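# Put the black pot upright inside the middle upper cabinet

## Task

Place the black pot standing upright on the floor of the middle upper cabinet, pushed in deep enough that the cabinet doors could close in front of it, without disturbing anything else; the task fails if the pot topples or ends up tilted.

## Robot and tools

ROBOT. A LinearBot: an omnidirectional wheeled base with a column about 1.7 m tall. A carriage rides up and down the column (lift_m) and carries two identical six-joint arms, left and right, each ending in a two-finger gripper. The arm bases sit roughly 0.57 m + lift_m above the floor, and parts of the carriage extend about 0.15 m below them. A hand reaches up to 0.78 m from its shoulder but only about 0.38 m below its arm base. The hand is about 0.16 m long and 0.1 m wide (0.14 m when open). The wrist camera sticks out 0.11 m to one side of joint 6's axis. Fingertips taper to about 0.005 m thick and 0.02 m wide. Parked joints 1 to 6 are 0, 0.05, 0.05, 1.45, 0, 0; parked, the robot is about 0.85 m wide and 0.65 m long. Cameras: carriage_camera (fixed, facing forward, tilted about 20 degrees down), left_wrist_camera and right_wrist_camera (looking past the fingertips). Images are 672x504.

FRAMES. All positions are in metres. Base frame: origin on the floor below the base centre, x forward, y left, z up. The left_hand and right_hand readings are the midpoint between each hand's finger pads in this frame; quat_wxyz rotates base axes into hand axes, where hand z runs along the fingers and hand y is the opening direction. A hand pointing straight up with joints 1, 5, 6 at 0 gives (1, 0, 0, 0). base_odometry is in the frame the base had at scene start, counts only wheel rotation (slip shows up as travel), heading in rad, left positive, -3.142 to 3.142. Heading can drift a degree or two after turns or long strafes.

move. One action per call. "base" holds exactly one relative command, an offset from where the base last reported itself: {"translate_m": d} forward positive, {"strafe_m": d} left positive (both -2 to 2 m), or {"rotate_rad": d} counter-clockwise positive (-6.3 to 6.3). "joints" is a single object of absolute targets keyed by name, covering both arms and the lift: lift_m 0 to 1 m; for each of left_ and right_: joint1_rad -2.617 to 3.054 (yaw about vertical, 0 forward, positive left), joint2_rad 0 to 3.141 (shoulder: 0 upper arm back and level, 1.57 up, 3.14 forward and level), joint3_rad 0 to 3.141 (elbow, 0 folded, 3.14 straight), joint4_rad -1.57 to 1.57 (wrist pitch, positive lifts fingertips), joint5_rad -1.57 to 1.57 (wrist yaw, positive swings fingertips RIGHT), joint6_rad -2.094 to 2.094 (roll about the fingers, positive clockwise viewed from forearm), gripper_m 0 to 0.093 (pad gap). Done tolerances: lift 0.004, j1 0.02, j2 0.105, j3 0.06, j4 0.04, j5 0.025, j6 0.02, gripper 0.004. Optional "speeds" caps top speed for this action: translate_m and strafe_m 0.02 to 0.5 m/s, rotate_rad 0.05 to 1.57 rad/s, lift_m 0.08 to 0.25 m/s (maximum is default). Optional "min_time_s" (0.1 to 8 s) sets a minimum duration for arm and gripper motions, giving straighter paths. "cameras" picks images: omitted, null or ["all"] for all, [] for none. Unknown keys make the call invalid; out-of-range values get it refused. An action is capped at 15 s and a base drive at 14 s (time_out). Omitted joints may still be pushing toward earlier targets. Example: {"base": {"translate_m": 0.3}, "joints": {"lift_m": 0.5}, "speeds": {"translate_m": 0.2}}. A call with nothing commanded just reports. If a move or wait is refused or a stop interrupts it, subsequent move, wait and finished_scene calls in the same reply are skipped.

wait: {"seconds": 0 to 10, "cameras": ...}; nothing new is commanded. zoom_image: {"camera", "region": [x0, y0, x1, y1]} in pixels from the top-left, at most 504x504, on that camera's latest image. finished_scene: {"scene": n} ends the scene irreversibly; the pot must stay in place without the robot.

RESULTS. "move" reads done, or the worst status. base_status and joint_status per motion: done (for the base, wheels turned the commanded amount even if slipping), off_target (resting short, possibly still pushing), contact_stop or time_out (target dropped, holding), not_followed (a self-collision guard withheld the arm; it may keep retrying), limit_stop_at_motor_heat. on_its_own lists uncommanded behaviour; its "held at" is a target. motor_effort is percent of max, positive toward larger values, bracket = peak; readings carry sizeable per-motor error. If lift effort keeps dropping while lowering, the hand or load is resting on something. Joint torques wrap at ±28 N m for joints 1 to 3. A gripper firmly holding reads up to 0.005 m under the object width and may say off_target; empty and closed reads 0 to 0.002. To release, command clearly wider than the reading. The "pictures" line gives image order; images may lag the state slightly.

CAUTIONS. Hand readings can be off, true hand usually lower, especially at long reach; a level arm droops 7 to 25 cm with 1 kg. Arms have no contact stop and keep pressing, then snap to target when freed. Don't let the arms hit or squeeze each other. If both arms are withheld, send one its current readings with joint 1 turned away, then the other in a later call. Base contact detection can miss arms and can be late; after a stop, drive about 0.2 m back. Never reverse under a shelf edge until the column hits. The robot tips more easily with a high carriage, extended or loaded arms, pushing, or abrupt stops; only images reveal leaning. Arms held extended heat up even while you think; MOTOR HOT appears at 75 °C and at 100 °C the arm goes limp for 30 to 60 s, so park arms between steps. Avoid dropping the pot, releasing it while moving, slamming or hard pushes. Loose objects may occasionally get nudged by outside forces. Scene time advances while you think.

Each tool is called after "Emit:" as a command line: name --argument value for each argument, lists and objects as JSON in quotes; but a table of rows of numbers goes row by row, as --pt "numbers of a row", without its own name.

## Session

Emit:
move --cameras '["carriage_camera", "left_wrist_camera", "right_wrist_camera"]'

Scene clock: 0.00 s.
Joint torques (N m): no reading
base_odometry: x=+0.000 y=+0.000 heading=+0.000
base_status: not commanded
joint_positions: lift_m=+0.300 left_joint1_rad=-0.007 left_joint2_rad=+0.044 left_joint3_rad=+0.027 left_joint4_rad=+1.460 left_joint5_rad=-0.018 left_joint6_rad=+0.017 left_gripper_m=+0.09396 right_joint1_rad=-0.002 right_joint2_rad=+0.059 right_joint3_rad=+0.042 right_joint4_rad=+1.500 right_joint5_rad=+0.048 right_joint6_rad=-0.029 right_gripper_m=+0.09396
joint_status: not commanded
motor_effort: lift_m=+23 drive_wheels=-2
left_hand: x=+0.2562 y=+0.3063 z=+1.2991 quat_wxyz=(+0.998, -0.008, +0.064, +0.006) (m; base frame)
right_hand: x=+0.2467 y=-0.3118 z=+1.3037 quat_wxyz=(+0.999, +0.023, +0.044, -0.017) (m; base frame)
pictures: carriage_camera, left_wrist_camera, right_wrist_camera

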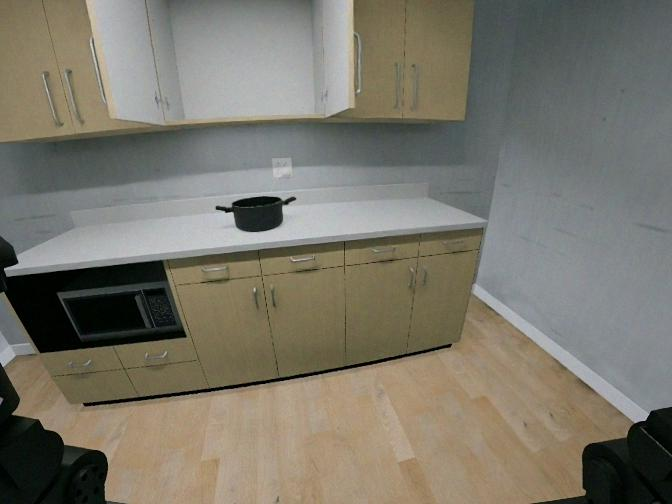

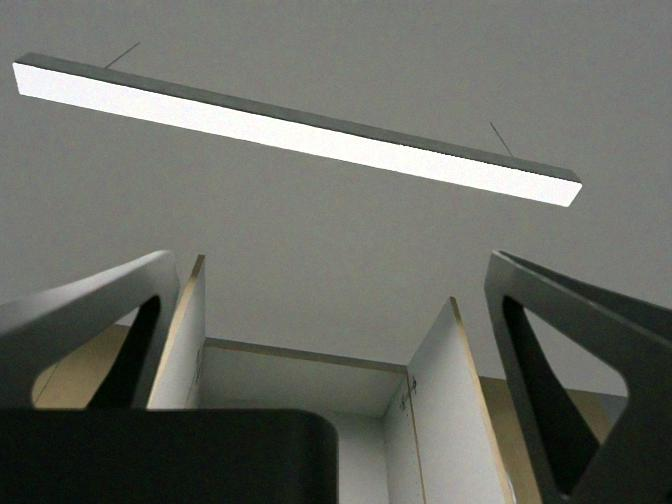

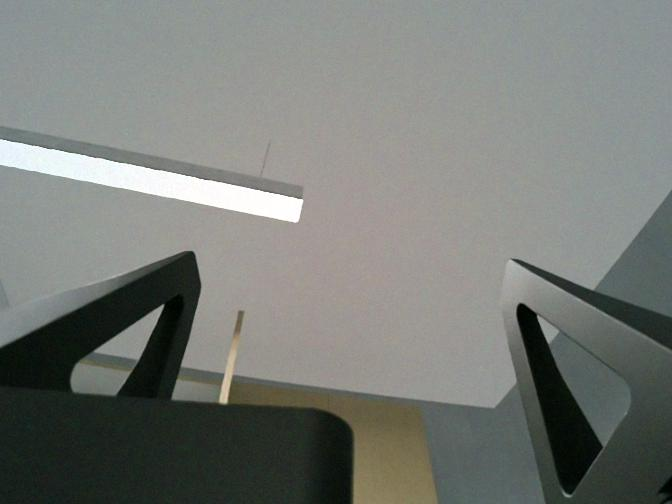

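Emit:
zoom_image --camera "carriage_camera" --region '[0, 160, 300, 385]'

Emit:
zoom_image --camera "carriage_camera" --region '[240, 160, 540, 385]'

Emit:
zoom_image --camera "carriage_camera" --region '[200, 180, 320, 270]'

Emit:
zoom_image --camera "carriage_camera" --region '[80, 60, 380, 160]'

Scaled by 1.680 from the camera's 672x504 image, which has a finer 960x720 frame.

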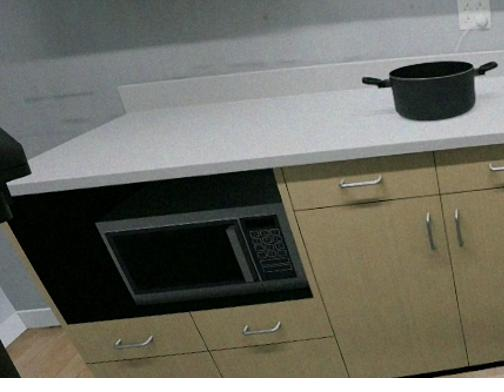

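Scaled by 1.680 from the camera's 672x504 image, which has a finer 960x720 frame.

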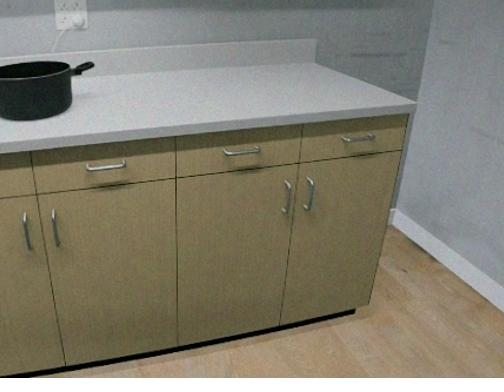

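Scaled by 4.200 from the camera's 672x504 image, which has a finer 960x720 frame.

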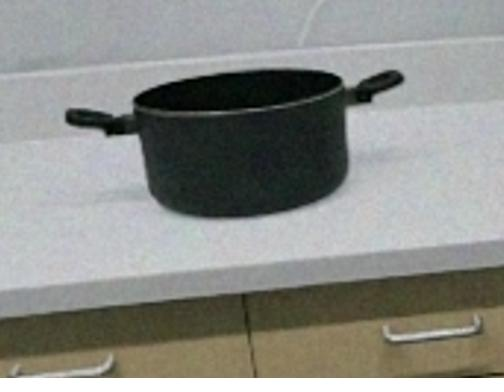

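Scaled by 1.680 from the camera's 672x504 image, which has a finer 960x720 frame.

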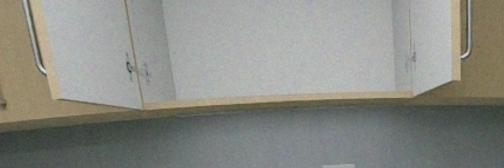

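Emit:
move --base '{"rotate_rad": 0.3}' --joints '{"lift_m": 0.6, "left_joint6_rad": -1.571, "right_joint6_rad": 1.571, "left_gripper_m": 0.093, "right_gripper_m": 0.093}' --speeds '{"rotate_rad": 0.4}' --cameras '["carriage_camera"]'

Emit:
zoom_image --camera "carriage_camera" --region '[240, 200, 440, 320]'

Scene clock: 11.63 s.
Joint torques (N m): left_arm=[-0.1 4.53 5.67 -0.07 0.11 -0.1] | right_arm=[-0.12 4.49 5.16 -0.23 -0.13 0.13]
move: done
base_odometry: x=+0.000 y=+0.000 heading=+0.300
base_status: done
joint_positions: lift_m=+0.600 left_joint1_rad=-0.007 left_joint2_rad=+0.044 left_joint3_rad=+0.027 left_joint4_rad=+1.460 left_joint5_rad=-0.018 left_joint6_rad=-1.557 left_gripper_m=+0.09312 right_joint1_rad=-0.002 right_joint2_rad=+0.059 right_joint3_rad=+0.042 right_joint4_rad=+1.500 right_joint5_rad=+0.048 right_joint6_rad=+1.555 right_gripper_m=+0.09312
joint_status: all done
motor_effort: lift_m=+23(28) drive_wheels=+3(10)
left_hand: x=+0.2562 y=+0.3063 z=+1.5990 quat_wxyz=(+0.708, -0.051, +0.039, -0.703) (m; base frame)
right_hand: x=+0.2466 y=-0.3118 z=+1.6036 quat_wxyz=(+0.713, +0.048, +0.014, +0.699) (m; base frame)
pictures: carriage_camera

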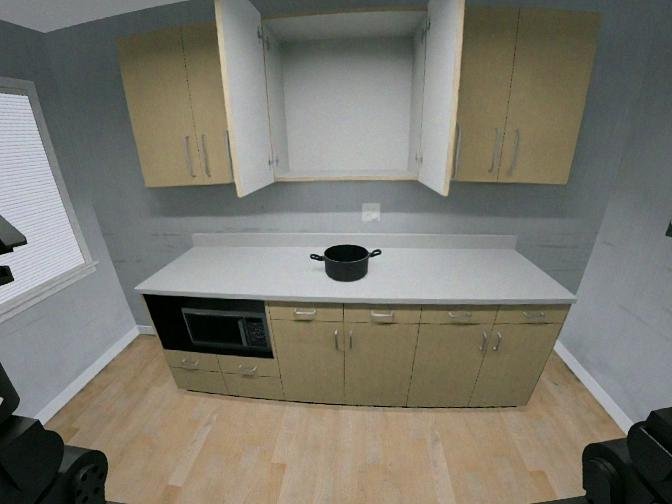

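Scaled by 2.520 from the camera's 672x504 image, which has a finer 960x720 frame.

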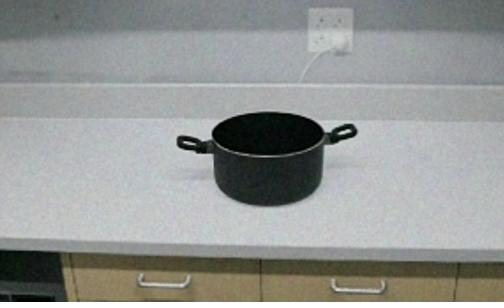

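Emit:
zoom_image --camera "carriage_camera" --region '[125, 270, 275, 320]'

Emit:
zoom_image --camera "carriage_camera" --region '[440, 270, 590, 320]'

Emit:
zoom_image --camera "carriage_camera" --region '[300, 235, 395, 310]'

Emit:
zoom_image --camera "carriage_camera" --region '[255, 160, 435, 200]'

Scaled by 3.360 from the camera's 672x504 image, which has a finer 960x720 frame.

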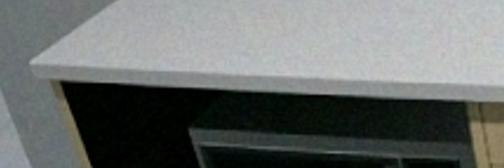

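Scaled by 3.360 from the camera's 672x504 image, which has a finer 960x720 frame.

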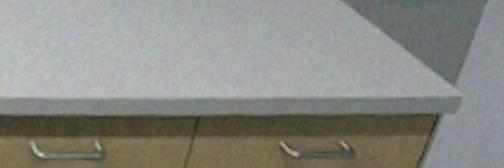

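Scaled by 5.305 from the camera's 672x504 image, which has a finer 960x720 frame.

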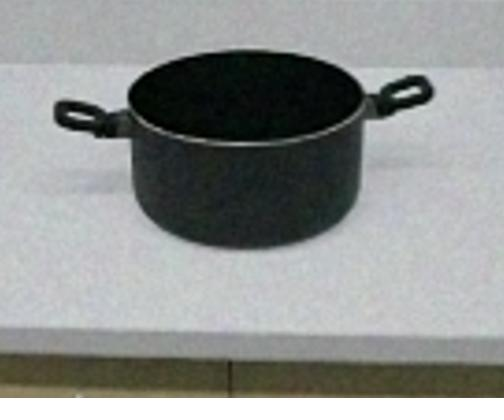

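Scaled by 2.800 from the camera's 672x504 image, which has a finer 960x720 frame.

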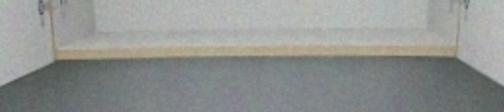

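Emit:
move --base '{"rotate_rad": -0.09}' --cameras '[]'

Emit:
move --base '{"translate_m": 0.35}' --speeds '{"translate_m": 0.4}' --cameras '["carriage_camera"]'

Emit:
zoom_image --camera "carriage_camera" --region '[270, 230, 410, 330]'

Emit:
move --joints '{"lift_m": 0.36}' --cameras '["carriage_camera"]'

Emit:
zoom_image --camera "carriage_camera" --region '[270, 180, 410, 280]'

Scene clock: 26.00 s.
Joint torques (N m): left_arm=[0.01 4.51 5.68 -0.07 0.12 -0.09] | right_arm=[-0.1 4.59 5.2 -0.25 -0.15 0.13]
move: done
base_odometry: x=+0.000 y=+0.000 heading=+0.210
base_status: done
joint_positions: lift_m=+0.600 left_joint1_rad=-0.007 left_joint2_rad=+0.044 left_joint3_rad=+0.027 left_joint4_rad=+1.460 left_joint5_rad=-0.018 left_joint6_rad=-1.559 left_gripper_m=+0.09312 right_joint1_rad=-0.002 right_joint2_rad=+0.059 right_joint3_rad=+0.042 right_joint4_rad=+1.500 right_joint5_rad=+0.048 right_joint6_rad=+1.557 right_gripper_m=+0.09312
joint_status: not commanded
motor_effort: lift_m=+23(23) drive_wheels=-8(11)
left_hand: x=+0.2562 y=+0.3063 z=+1.5990 quat_wxyz=(+0.708, -0.051, +0.039, -0.704) (m; base frame)
right_hand: x=+0.2466 y=-0.3118 z=+1.6036 quat_wxyz=(+0.713, +0.048, +0.014, +0.700) (m; base frame)
pictures: none
No camera images: "cameras" was empty.

Scene clock: 28.77 s.
Joint torques (N m): left_arm=[-0.05 4.51 5.68 -0.04 0.12 -0.09] | right_arm=[-0.06 4.53 5.24 -0.23 -0.14 0.13]
move: done
base_odometry: x=+0.342 y=+0.073 heading=+0.211
base_status: done
joint_positions: lift_m=+0.600 left_joint1_rad=-0.007 left_joint2_rad=+0.044 left_joint3_rad=+0.027 left_joint4_rad=+1.460 left_joint5_rad=-0.018 left_joint6_rad=-1.559 left_gripper_m=+0.09312 right_joint1_rad=-0.002 right_joint2_rad=+0.059 right_joint3_rad=+0.042 right_joint4_rad=+1.499 right_joint5_rad=+0.048 right_joint6_rad=+1.557 right_gripper_m=+0.09312
joint_status: not commanded
motor_effort: lift_m=+23(23) drive_wheels=-6(14)
left_hand: x=+0.2564 y=+0.3063 z=+1.5990 quat_wxyz=(+0.708, -0.051, +0.040, -0.704) (m; base frame)
right_hand: x=+0.2469 y=-0.3118 z=+1.6036 quat_wxyz=(+0.713, +0.048, +0.015, +0.700) (m; base frame)
pictures: carriage_camera

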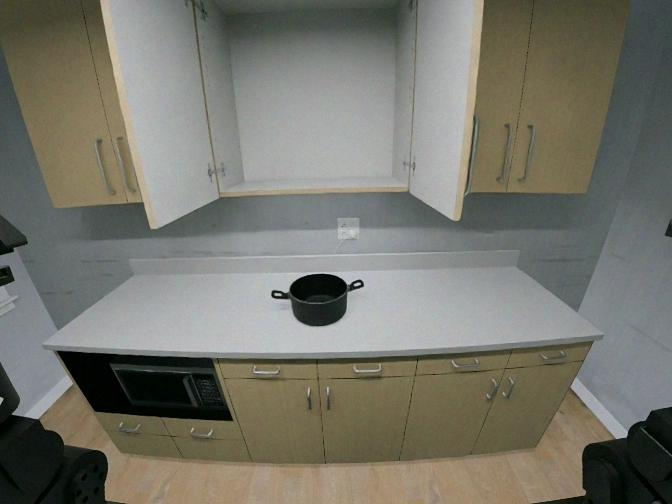

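Scaled by 3.600 from the camera's 672x504 image, which has a finer 960x720 frame.

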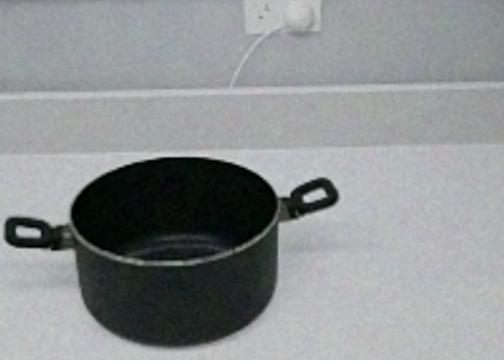

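Scene clock: 30.27 s.
Joint torques (N m): left_arm=[-0.08 4.51 5.67 -0.05 0.13 -0.09] | right_arm=[-0.17 4.49 5.16 -0.23 -0.18 0.14]
move: done
base_odometry: x=+0.342 y=+0.073 heading=+0.211
base_status: not commanded
joint_positions: lift_m=+0.360 left_joint1_rad=-0.007 left_joint2_rad=+0.044 left_joint3_rad=+0.027 left_joint4_rad=+1.460 left_joint5_rad=-0.018 left_joint6_rad=-1.559 left_gripper_m=+0.09312 right_joint1_rad=-0.002 right_joint2_rad=+0.059 right_joint3_rad=+0.042 right_joint4_rad=+1.499 right_joint5_rad=+0.048 right_joint6_rad=+1.557 right_gripper_m=+0.09312
joint_status: all done
motor_effort: lift_m=+21(22) drive_wheels=-5(7)
left_hand: x=+0.2564 y=+0.3063 z=+1.3593 quat_wxyz=(+0.708, -0.051, +0.040, -0.704) (m; base frame)
right_hand: x=+0.2469 y=-0.3118 z=+1.3639 quat_wxyz=(+0.712, +0.048, +0.015, +0.700) (m; base frame)
pictures: carriage_camera

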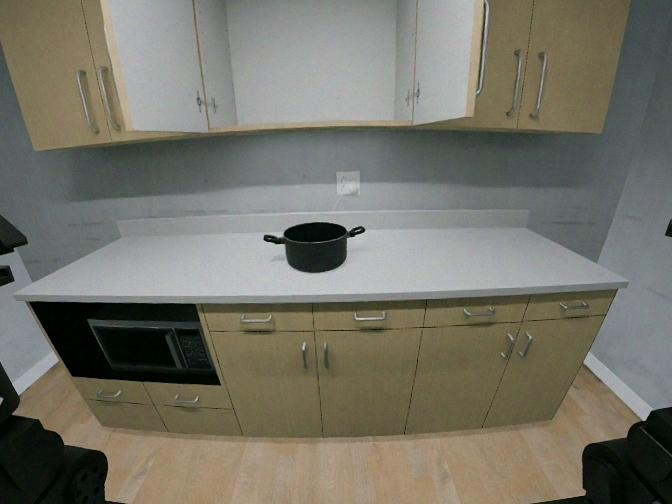

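Scaled by 3.600 from the camera's 672x504 image, which has a finer 960x720 frame.

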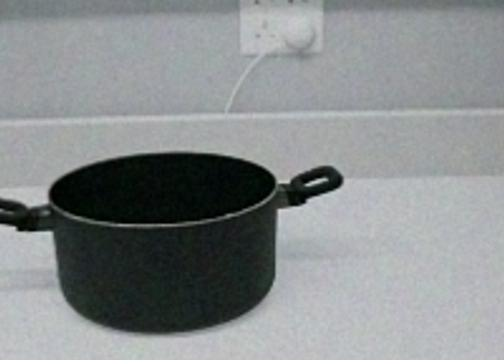

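Emit:
zoom_image --camera "carriage_camera" --region '[180, 90, 440, 160]'

Emit:
move --joints '{"lift_m": 0.7}' --cameras '["carriage_camera"]'

Emit:
zoom_image --camera "carriage_camera" --region '[180, 170, 440, 260]'

Emit:
zoom_image --camera "carriage_camera" --region '[80, 0, 500, 250]'

Scaled by 1.938 from the camera's 672x504 image, which has a finer 960x720 frame.

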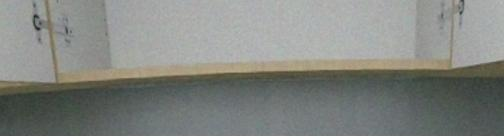

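Scene clock: 37.23 s.
Joint torques (N m): left_arm=[-0.13 4.49 5.67 -0.05 0.11 -0.07] | right_arm=[-0.14 4.53 5.18 -0.23 -0.13 0.14]
move: done
base_odometry: x=+0.342 y=+0.073 heading=+0.211
base_status: not commanded
joint_positions: lift_m=+0.700 left_joint1_rad=-0.007 left_joint2_rad=+0.044 left_joint3_rad=+0.027 left_joint4_rad=+1.460 left_joint5_rad=-0.018 left_joint6_rad=-1.560 left_gripper_m=+0.09312 right_joint1_rad=-0.002 right_joint2_rad=+0.059 right_joint3_rad=+0.042 right_joint4_rad=+1.499 right_joint5_rad=+0.048 right_joint6_rad=+1.557 right_gripper_m=+0.09312
joint_status: all done
motor_effort: lift_m=+23(29) drive_wheels=-6(7)
left_hand: x=+0.2564 y=+0.3063 z=+1.6989 quat_wxyz=(+0.708, -0.051, +0.039, -0.704) (m; base frame)
right_hand: x=+0.2469 y=-0.3118 z=+1.7036 quat_wxyz=(+0.712, +0.048, +0.015, +0.700) (m; base frame)
pictures: carriage_camera

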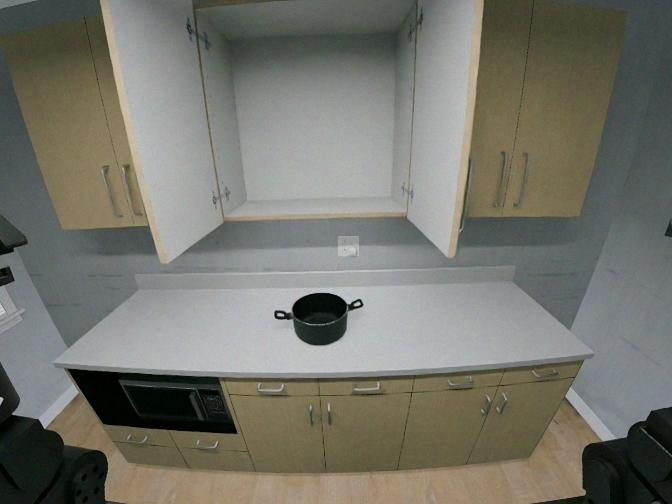

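Scaled by 1.938 from the camera's 672x504 image, which has a finer 960x720 frame.

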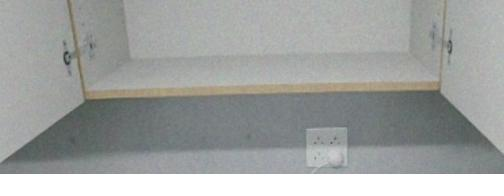

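Scaled by 1.200 from the camera's 672x504 image, which has a finer 960x720 frame.

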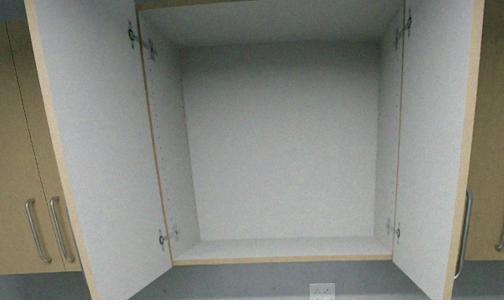

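Emit:
move --cameras '["carriage_camera"]'

Scene clock: 41.27 s.
Joint torques (N m): left_arm=[-0.06 4.38 5.68 -0.05 0.12 -0.08] | right_arm=[-0.1 4.45 5.23 -0.21 -0.16 0.11]
base_odometry: x=+0.342 y=+0.073 heading=+0.211
base_status: not commanded
joint_positions: lift_m=+0.700 left_joint1_rad=-0.007 left_joint2_rad=+0.044 left_joint3_rad=+0.027 left_joint4_rad=+1.460 left_joint5_rad=-0.018 left_joint6_rad=-1.560 left_gripper_m=+0.09312 right_joint1_rad=-0.002 right_joint2_rad=+0.059 right_joint3_rad=+0.042 right_joint4_rad=+1.499 right_joint5_rad=+0.048 right_joint6_rad=+1.557 right_gripper_m=+0.09312
joint_status: all done
motor_effort: lift_m=+23(29) drive_wheels=-6(7)
left_hand: x=+0.2564 y=+0.3063 z=+1.6989 quat_wxyz=(+0.708, -0.051, +0.039, -0.704) (m; base frame)
right_hand: x=+0.2469 y=-0.3118 z=+1.7036 quat_wxyz=(+0.712, +0.048, +0.015, +0.700) (m; base frame)
pictures: carriage_camera

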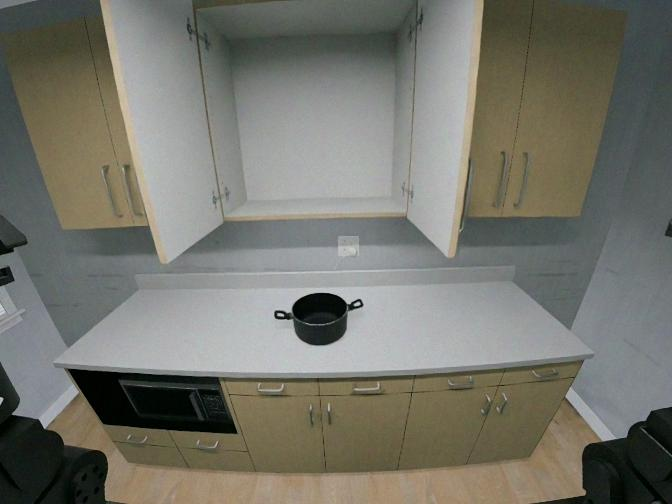

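Emit:
move --base '{"strafe_m": 0.09}' --joints '{"lift_m": 0.344}' --speeds '{"strafe_m": 0.2, "lift_m": 0.25}' --cameras '["carriage_camera"]'

Emit:
zoom_image --camera "carriage_camera" --region '[240, 200, 440, 350]'

Scene clock: 43.73 s.
Joint torques (N m): left_arm=[-0.01 4.46 5.72 -0.07 0.11 -0.09] | right_arm=[-0.03 4.49 5.22 -0.21 -0.16 0.15]
move: done
base_odometry: x=+0.324 y=+0.161 heading=+0.211
base_status: done
joint_positions: lift_m=+0.344 left_joint1_rad=-0.008 left_joint2_rad=+0.044 left_joint3_rad=+0.027 left_joint4_rad=+1.460 left_joint5_rad=-0.018 left_joint6_rad=-1.560 left_gripper_m=+0.09311 right_joint1_rad=-0.003 right_joint2_rad=+0.059 right_joint3_rad=+0.042 right_joint4_rad=+1.499 right_joint5_rad=+0.048 right_joint6_rad=+1.557 right_gripper_m=+0.09312
joint_status: all done
motor_effort: lift_m=+21(22) drive_wheels=-4(8)
left_hand: x=+0.2564 y=+0.3063 z=+1.3433 quat_wxyz=(+0.707, -0.051, +0.040, -0.704) (m; base frame)
right_hand: x=+0.2469 y=-0.3118 z=+1.3479 quat_wxyz=(+0.713, +0.048, +0.015, +0.700) (m; base frame)
pictures: carriage_camera

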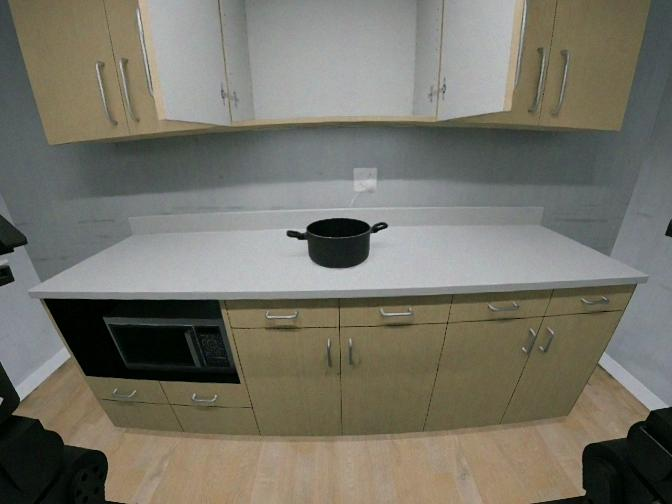

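Scaled by 2.520 from the camera's 672x504 image, which has a finer 960x720 frame.

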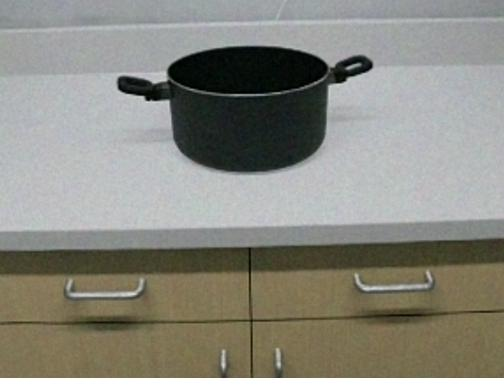

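Emit:
move --base '{"strafe_m": 0.008}' --joints '{"left_joint1_rad": -0.331, "left_joint2_rad": 2.406, "left_joint3_rad": 1.434, "left_joint4_rad": 1.035, "left_joint5_rad": -0.331, "left_joint6_rad": -1.571, "left_gripper_m": 0.093, "right_joint1_rad": 0.263, "right_joint2_rad": 2.608, "right_joint3_rad": 1.856, "right_joint4_rad": 0.814, "right_joint5_rad": 0.263, "right_joint6_rad": 1.571, "right_gripper_m": 0.093}' --min_time_s 2.5 --cameras '["carriage_camera", "left_wrist_camera", "right_wrist_camera"]'

Scene clock: 50.67 s.
Joint torques (N m): left_arm=[-0.65 -15.21 8.06 2.27 -0.07 -0.01] | right_arm=[0.09 -16.16 8.44 2.09 0.18 0.05]
move: done
base_odometry: x=+0.322 y=+0.169 heading=+0.211
base_status: done
joint_positions: lift_m=+0.344 left_joint1_rad=-0.326 left_joint2_rad=+2.402 left_joint3_rad=+1.408 left_joint4_rad=+1.035 left_joint5_rad=-0.317 left_joint6_rad=-1.560 left_gripper_m=+0.09312 right_joint1_rad=+0.260 right_joint2_rad=+2.611 right_joint3_rad=+1.823 right_joint4_rad=+0.806 right_joint5_rad=+0.247 right_joint6_rad=+1.558 right_gripper_m=+0.09312
joint_status: all done
motor_effort: lift_m=+21(21) drive_wheels=-3(9)
left_hand: x=+0.8425 y=+0.1507 z=+1.0472 quat_wxyz=(+0.507, -0.488, +0.492, -0.512) (m; base frame)
right_hand: x=+0.9136 y=-0.1633 z=+1.0383 quat_wxyz=(+0.503, +0.490, +0.501, +0.505) (m; base frame)
pictures: carriage_camera, left_wrist_camera, right_wrist_camera

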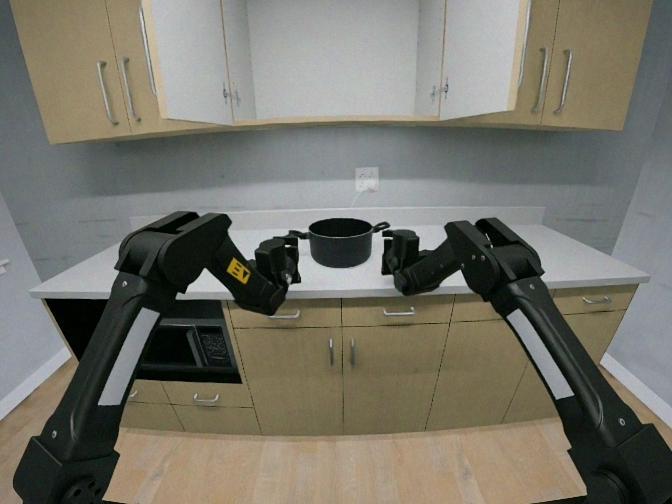

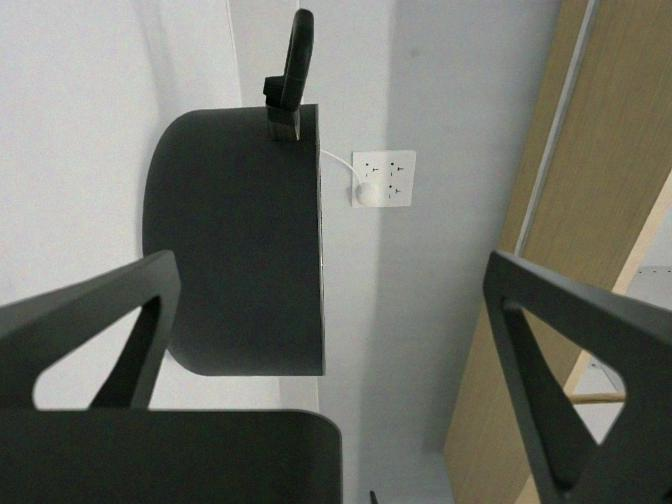

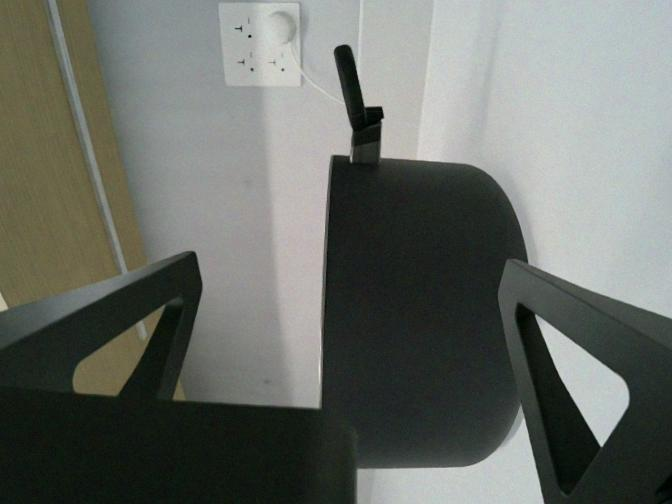

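Emit:
move --base '{"translate_m": 0.165}' --speeds '{"translate_m": 0.15}' --cameras '["carriage_camera", "left_wrist_camera", "right_wrist_camera"]'

Scene clock: 53.87 s.
Joint torques (N m): left_arm=[-0.53 -15.17 8.12 2.26 -0.05 0] | right_arm=[0.16 -16.12 8.5 2.07 0.14 0.06]
move: done
base_odometry: x=+0.483 y=+0.204 heading=+0.211
base_status: done
joint_positions: lift_m=+0.344 left_joint1_rad=-0.326 left_joint2_rad=+2.402 left_joint3_rad=+1.408 left_joint4_rad=+1.035 left_joint5_rad=-0.320 left_joint6_rad=-1.560 left_gripper_m=+0.09312 right_joint1_rad=+0.260 right_joint2_rad=+2.611 right_joint3_rad=+1.823 right_joint4_rad=+0.806 right_joint5_rad=+0.250 right_joint6_rad=+1.558 right_gripper_m=+0.09312
joint_status: not commanded
motor_effort: lift_m=+21(21) drive_wheels=-6(10)
left_hand: x=+0.8425 y=+0.1509 z=+1.0472 quat_wxyz=(+0.508, -0.489, +0.491, -0.512) (m; base frame)
right_hand: x=+0.9136 y=-0.1638 z=+1.0382 quat_wxyz=(+0.504, +0.491, +0.500, +0.505) (m; base frame)
pictures: carriage_camera, left_wrist_camera, right_wrist_camera

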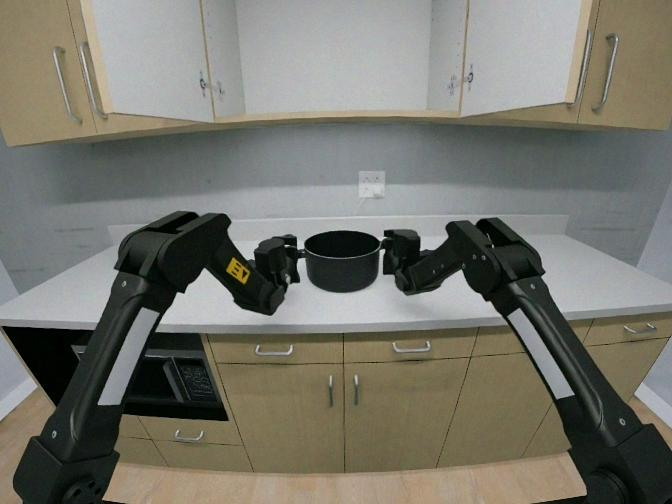

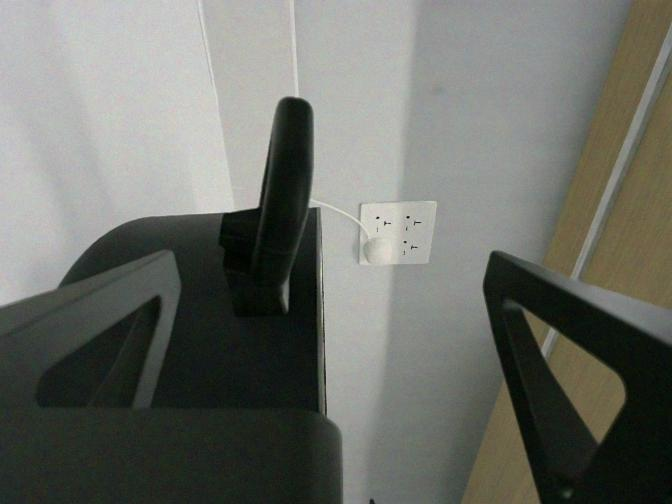

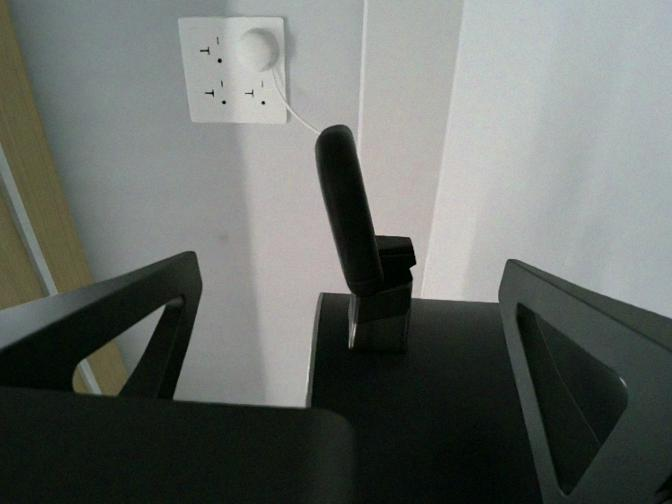

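Emit:
move --base '{"translate_m": 0.024}' --speeds '{"translate_m": 0.08}' --cameras '["carriage_camera", "left_wrist_camera", "right_wrist_camera"]'

Scene clock: 56.47 s.
Joint torques (N m): left_arm=[-0.51 -15.17 7.97 2.31 -0.06 -0.02] | right_arm=[0.08 -16.21 8.38 2.1 0.16 0.05]
move: done
base_odometry: x=+0.507 y=+0.209 heading=+0.212
base_status: done
joint_positions: lift_m=+0.344 left_joint1_rad=-0.328 left_joint2_rad=+2.402 left_joint3_rad=+1.409 left_joint4_rad=+1.032 left_joint5_rad=-0.320 left_joint6_rad=-1.560 left_gripper_m=+0.09312 right_joint1_rad=+0.260 right_joint2_rad=+2.612 right_joint3_rad=+1.825 right_joint4_rad=+0.802 right_joint5_rad=+0.250 right_joint6_rad=+1.558 right_gripper_m=+0.09312
joint_status: not commanded
motor_effort: lift_m=+21(21) drive_wheels=+0(13)
left_hand: x=+0.8423 y=+0.1500 z=+1.0468 quat_wxyz=(+0.507, -0.489, +0.492, -0.511) (m; base frame)
right_hand: x=+0.9138 y=-0.1637 z=+1.0377 quat_wxyz=(+0.503, +0.492, +0.501, +0.504) (m; base frame)
pictures: carriage_camera, left_wrist_camera, right_wrist_camera

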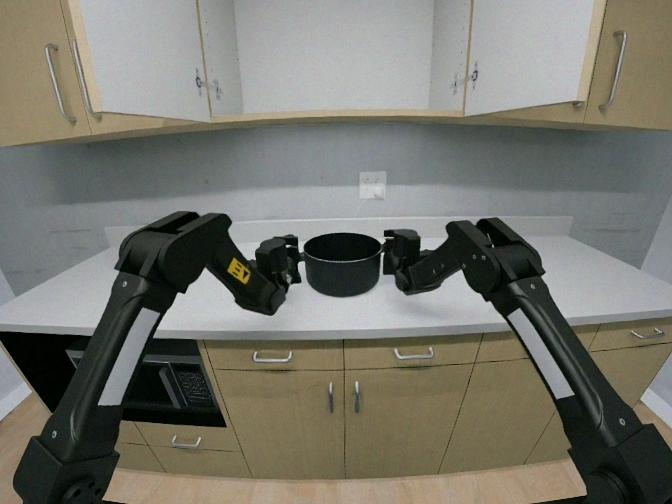

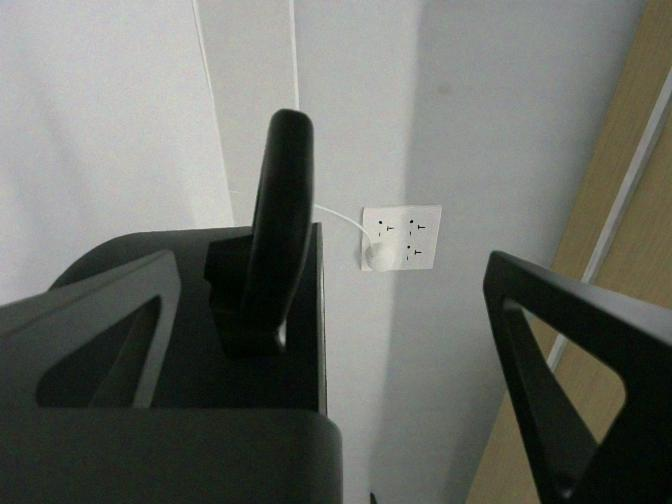

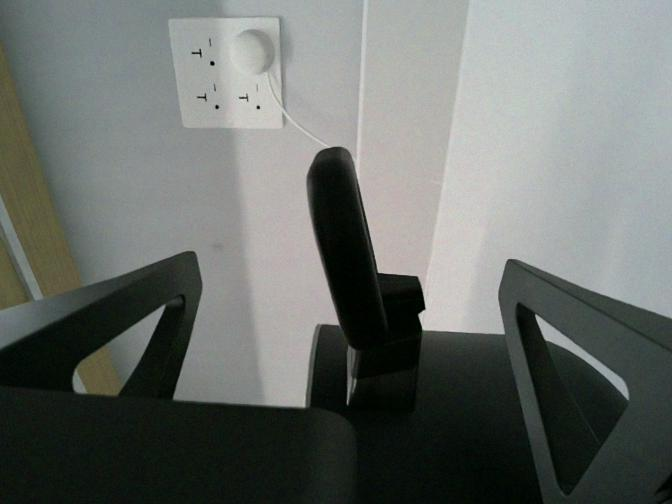

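Emit:
move --base '{"translate_m": 0.008}' --speeds '{"translate_m": 0.05}' --cameras '[]'

Emit:
move --joints '{"left_gripper_m": 0.032, "right_gripper_m": 0.032}' --min_time_s 1.2 --cameras '["left_wrist_camera", "right_wrist_camera"]'

Scene clock: 58.50 s.
Joint torques (N m): left_arm=[-0.38 -15.2 8.03 2.3 -0.06 -0.01] | right_arm=[0.13 -16.08 8.29 2.13 0.11 0.05]
move: done
base_odometry: x=+0.515 y=+0.211 heading=+0.212
base_status: done
joint_positions: lift_m=+0.344 left_joint1_rad=-0.328 left_joint2_rad=+2.402 left_joint3_rad=+1.409 left_joint4_rad=+1.032 left_joint5_rad=-0.321 left_joint6_rad=-1.560 left_gripper_m=+0.09312 right_joint1_rad=+0.260 right_joint2_rad=+2.612 right_joint3_rad=+1.825 right_joint4_rad=+0.802 right_joint5_rad=+0.250 right_joint6_rad=+1.558 right_gripper_m=+0.09312
joint_status: not commanded
motor_effort: lift_m=+21(21) drive_wheels=-4(10)
left_hand: x=+0.8423 y=+0.1499 z=+1.0468 quat_wxyz=(+0.507, -0.489, +0.492, -0.511) (m; base frame)
right_hand: x=+0.9138 y=-0.1637 z=+1.0377 quat_wxyz=(+0.503, +0.492, +0.501, +0.504) (m; base frame)
pictures: none
No camera images: "cameras" was empty.

Scene clock: 60.00 s.
Joint torques (N m): left_arm=[-0.36 -16.61 8.03 2.94 -0.07 -0.02] | right_arm=[0.13 -16.47 8.23 2.34 0.16 0.05]
move: done
base_odometry: x=+0.515 y=+0.211 heading=+0.212
base_status: not commanded
joint_positions: lift_m=+0.344 left_joint1_rad=-0.328 left_joint2_rad=+2.415 left_joint3_rad=+1.409 left_joint4_rad=+0.978 left_joint5_rad=-0.321 left_joint6_rad=-1.560 left_gripper_m=+0.03214 right_joint1_rad=+0.260 right_joint2_rad=+2.614 right_joint3_rad=+1.825 right_joint4_rad=+0.784 right_joint5_rad=+0.250 right_joint6_rad=+1.558 right_gripper_m=+0.03213
joint_status: all done
motor_effort: lift_m=+21(21) drive_wheels=-5(6)
left_hand: x=+0.8424 y=+0.1498 z=+1.0260 quat_wxyz=(+0.496, -0.500, +0.513, -0.490) (m; base frame)
right_hand: x=+0.9138 y=-0.1637 z=+1.0319 quat_wxyz=(+0.500, +0.495, +0.507, +0.498) (m; base frame)
pictures: left_wrist_camera, right_wrist_camera

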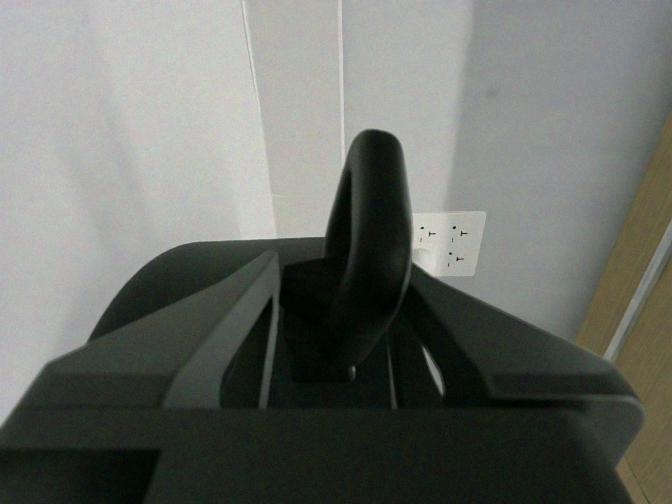

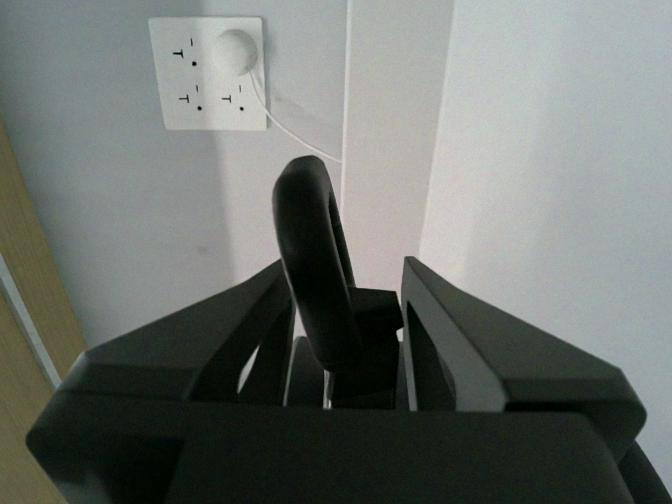

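Emit:
move --joints '{"left_gripper_m": 0.01, "right_gripper_m": 0.01}' --min_time_s 1.5 --cameras '["carriage_camera", "left_wrist_camera", "right_wrist_camera"]'

Scene clock: 62.30 s.
Joint torques (N m): left_arm=[-0.44 -16.58 8.01 3.05 -0.07 -0.34] | right_arm=[0.17 -16.43 8.42 2.45 0.14 0.39]
move: off_target
base_odometry: x=+0.515 y=+0.211 heading=+0.212
base_status: not commanded
joint_positions: lift_m=+0.344 left_joint1_rad=-0.328 left_joint2_rad=+2.415 left_joint3_rad=+1.409 left_joint4_rad=+0.967 left_joint5_rad=-0.321 left_joint6_rad=-1.531 left_gripper_m=+0.02576 right_joint1_rad=+0.260 right_joint2_rad=+2.614 right_joint3_rad=+1.825 right_joint4_rad=+0.773 right_joint5_rad=+0.250 right_joint6_rad=+1.527 right_gripper_m=+0.02460
joint_status: left_gripper_m off_target (ended at +0.02578, target +0.01000); right_gripper_m off_target (ended at +0.02462, target +0.01000)
motor_effort: lift_m=+21(21) drive_wheels=-5(6)
left_hand: x=+0.8423 y=+0.1498 z=+1.0235 quat_wxyz=(+0.502, -0.494, +0.524, -0.480) (m; base frame)
right_hand: x=+0.9138 y=-0.1637 z=+1.0292 quat_wxyz=(+0.505, +0.489, +0.518, +0.487) (m; base frame)
pictures: carriage_camera, left_wrist_camera, right_wrist_camera

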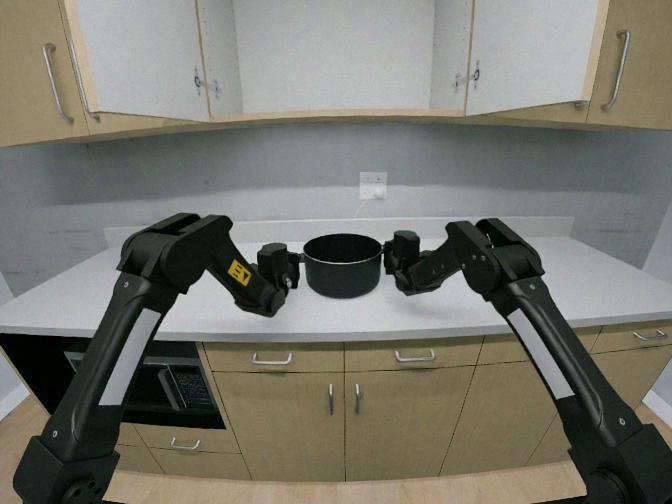

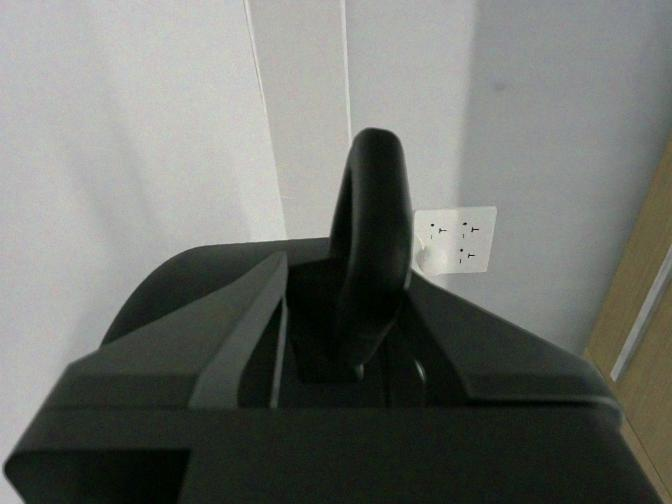

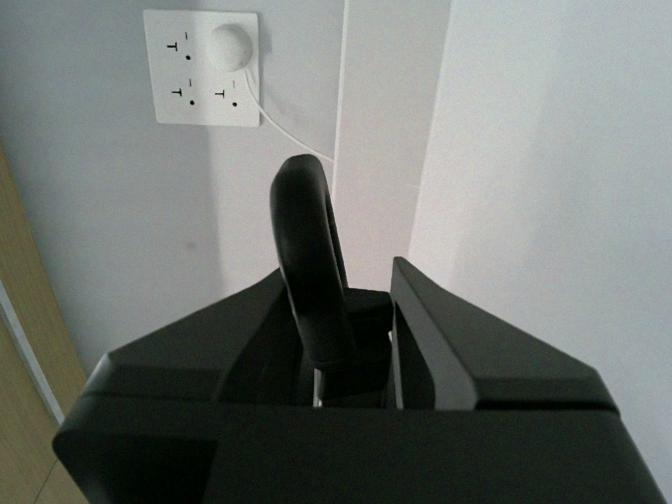

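Emit:
move --joints '{"lift_m": 0.41}' --speeds '{"lift_m": 0.08}' --cameras '["carriage_camera"]'

Emit:
move --joints '{"lift_m": 0.47, "left_joint2_rad": 2.385, "left_joint4_rad": 1.2, "right_joint2_rad": 2.588, "right_joint4_rad": 0.98}' --speeds '{"lift_m": 0.1}' --min_time_s 1.0 --cameras '["carriage_camera", "left_wrist_camera", "right_wrist_camera"]'

Scene clock: 64.23 s.
Joint torques (N m): left_arm=[-0.42 -20.22 7.88 4.46 -0.1 -0.23] | right_arm=[0.09 -20.83 8.09 3.64 0.15 0.31]
move: done
base_odometry: x=+0.515 y=+0.211 heading=+0.212
base_status: not commanded
joint_positions: lift_m=+0.410 left_joint1_rad=-0.328 left_joint2_rad=+2.451 left_joint3_rad=+1.409 left_joint4_rad=+0.842 left_joint5_rad=-0.322 left_joint6_rad=-1.541 left_gripper_m=+0.02235 right_joint1_rad=+0.260 right_joint2_rad=+2.656 right_joint3_rad=+1.825 right_joint4_rad=+0.665 right_joint5_rad=+0.252 right_joint6_rad=+1.535 right_gripper_m=+0.02294
joint_status: all done
motor_effort: lift_m=+25(27) drive_wheels=-5(6)
left_hand: x=+0.8378 y=+0.1516 z=+1.0371 quat_wxyz=(+0.471, -0.519, +0.570, -0.429) (m; base frame)
right_hand: x=+0.9103 y=-0.1650 z=+1.0399 quat_wxyz=(+0.475, +0.516, +0.560, +0.441) (m; base frame)
pictures: carriage_camera

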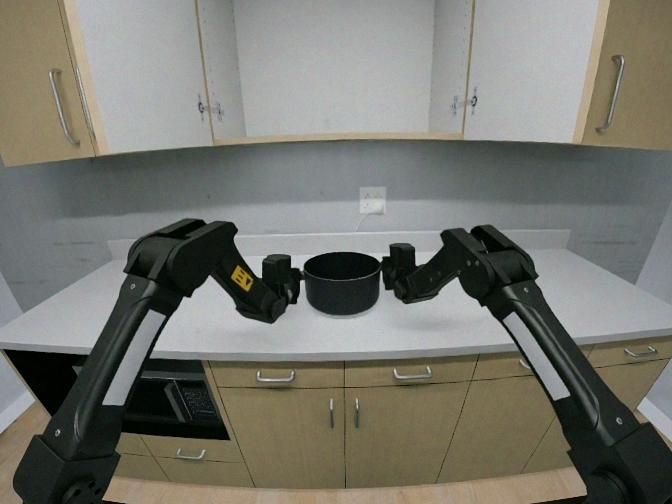

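Scene clock: 65.53 s.
Joint torques (N m): left_arm=[-0.39 -23.1 8.14 5.03 -0.03 -0.44] | right_arm=[0.1 -23.65 8.17 4.05 0.1 0.43]
move: off_target
base_odometry: x=+0.515 y=+0.211 heading=+0.212
base_status: not commanded
joint_positions: lift_m=+0.470 left_joint1_rad=-0.328 left_joint2_rad=+2.458 left_joint3_rad=+1.406 left_joint4_rad=+0.956 left_joint5_rad=-0.328 left_joint6_rad=-1.521 left_gripper_m=+0.02234 right_joint1_rad=+0.260 right_joint2_rad=+2.664 right_joint3_rad=+1.825 right_joint4_rad=+0.794 right_joint5_rad=+0.254 right_joint6_rad=+1.524 right_gripper_m=+0.02295
joint_status: left_joint4_rad off_target (ended at +0.956, target +1.200); right_joint4_rad off_target (ended at +0.794, target +0.980); the others done
motor_effort: lift_m=+24(29) drive_wheels=-5(6)
left_hand: x=+0.8406 y=+0.1517 z=+1.1184 quat_wxyz=(+0.496, -0.501, +0.542, -0.457) (m; base frame)
right_hand: x=+0.9131 y=-0.1647 z=+1.1253 quat_wxyz=(+0.502, +0.494, +0.527, +0.476) (m; base frame)
pictures: carriage_camera, left_wrist_camera, right_wrist_camera

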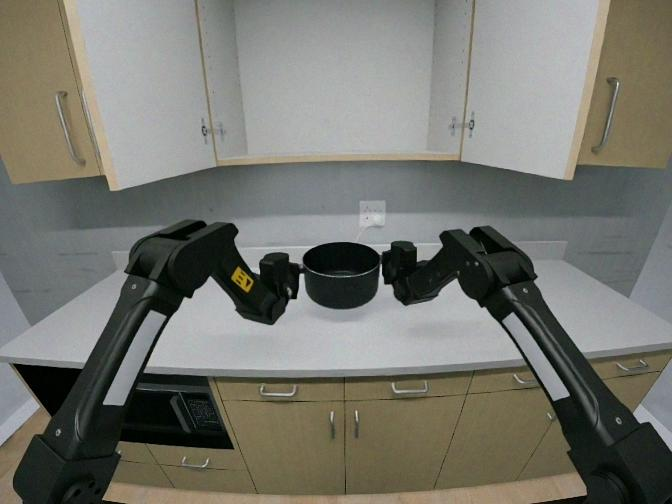

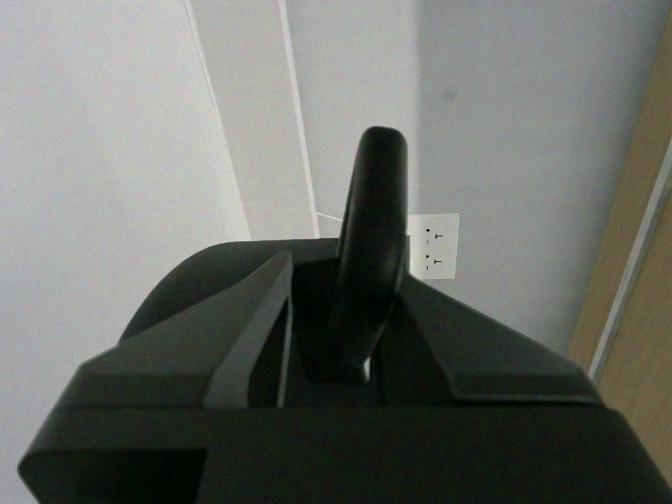

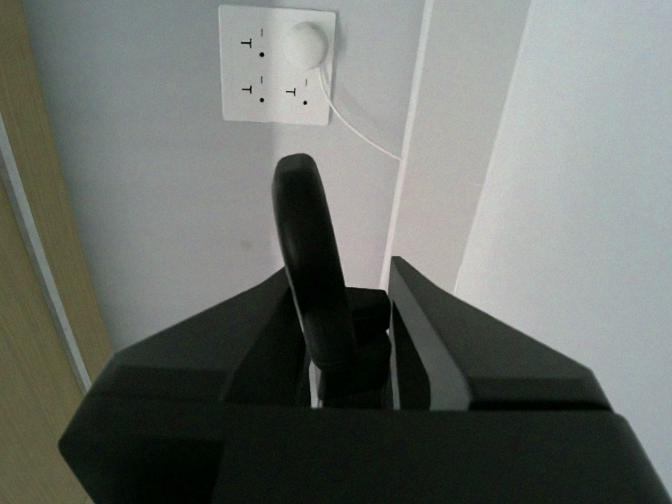

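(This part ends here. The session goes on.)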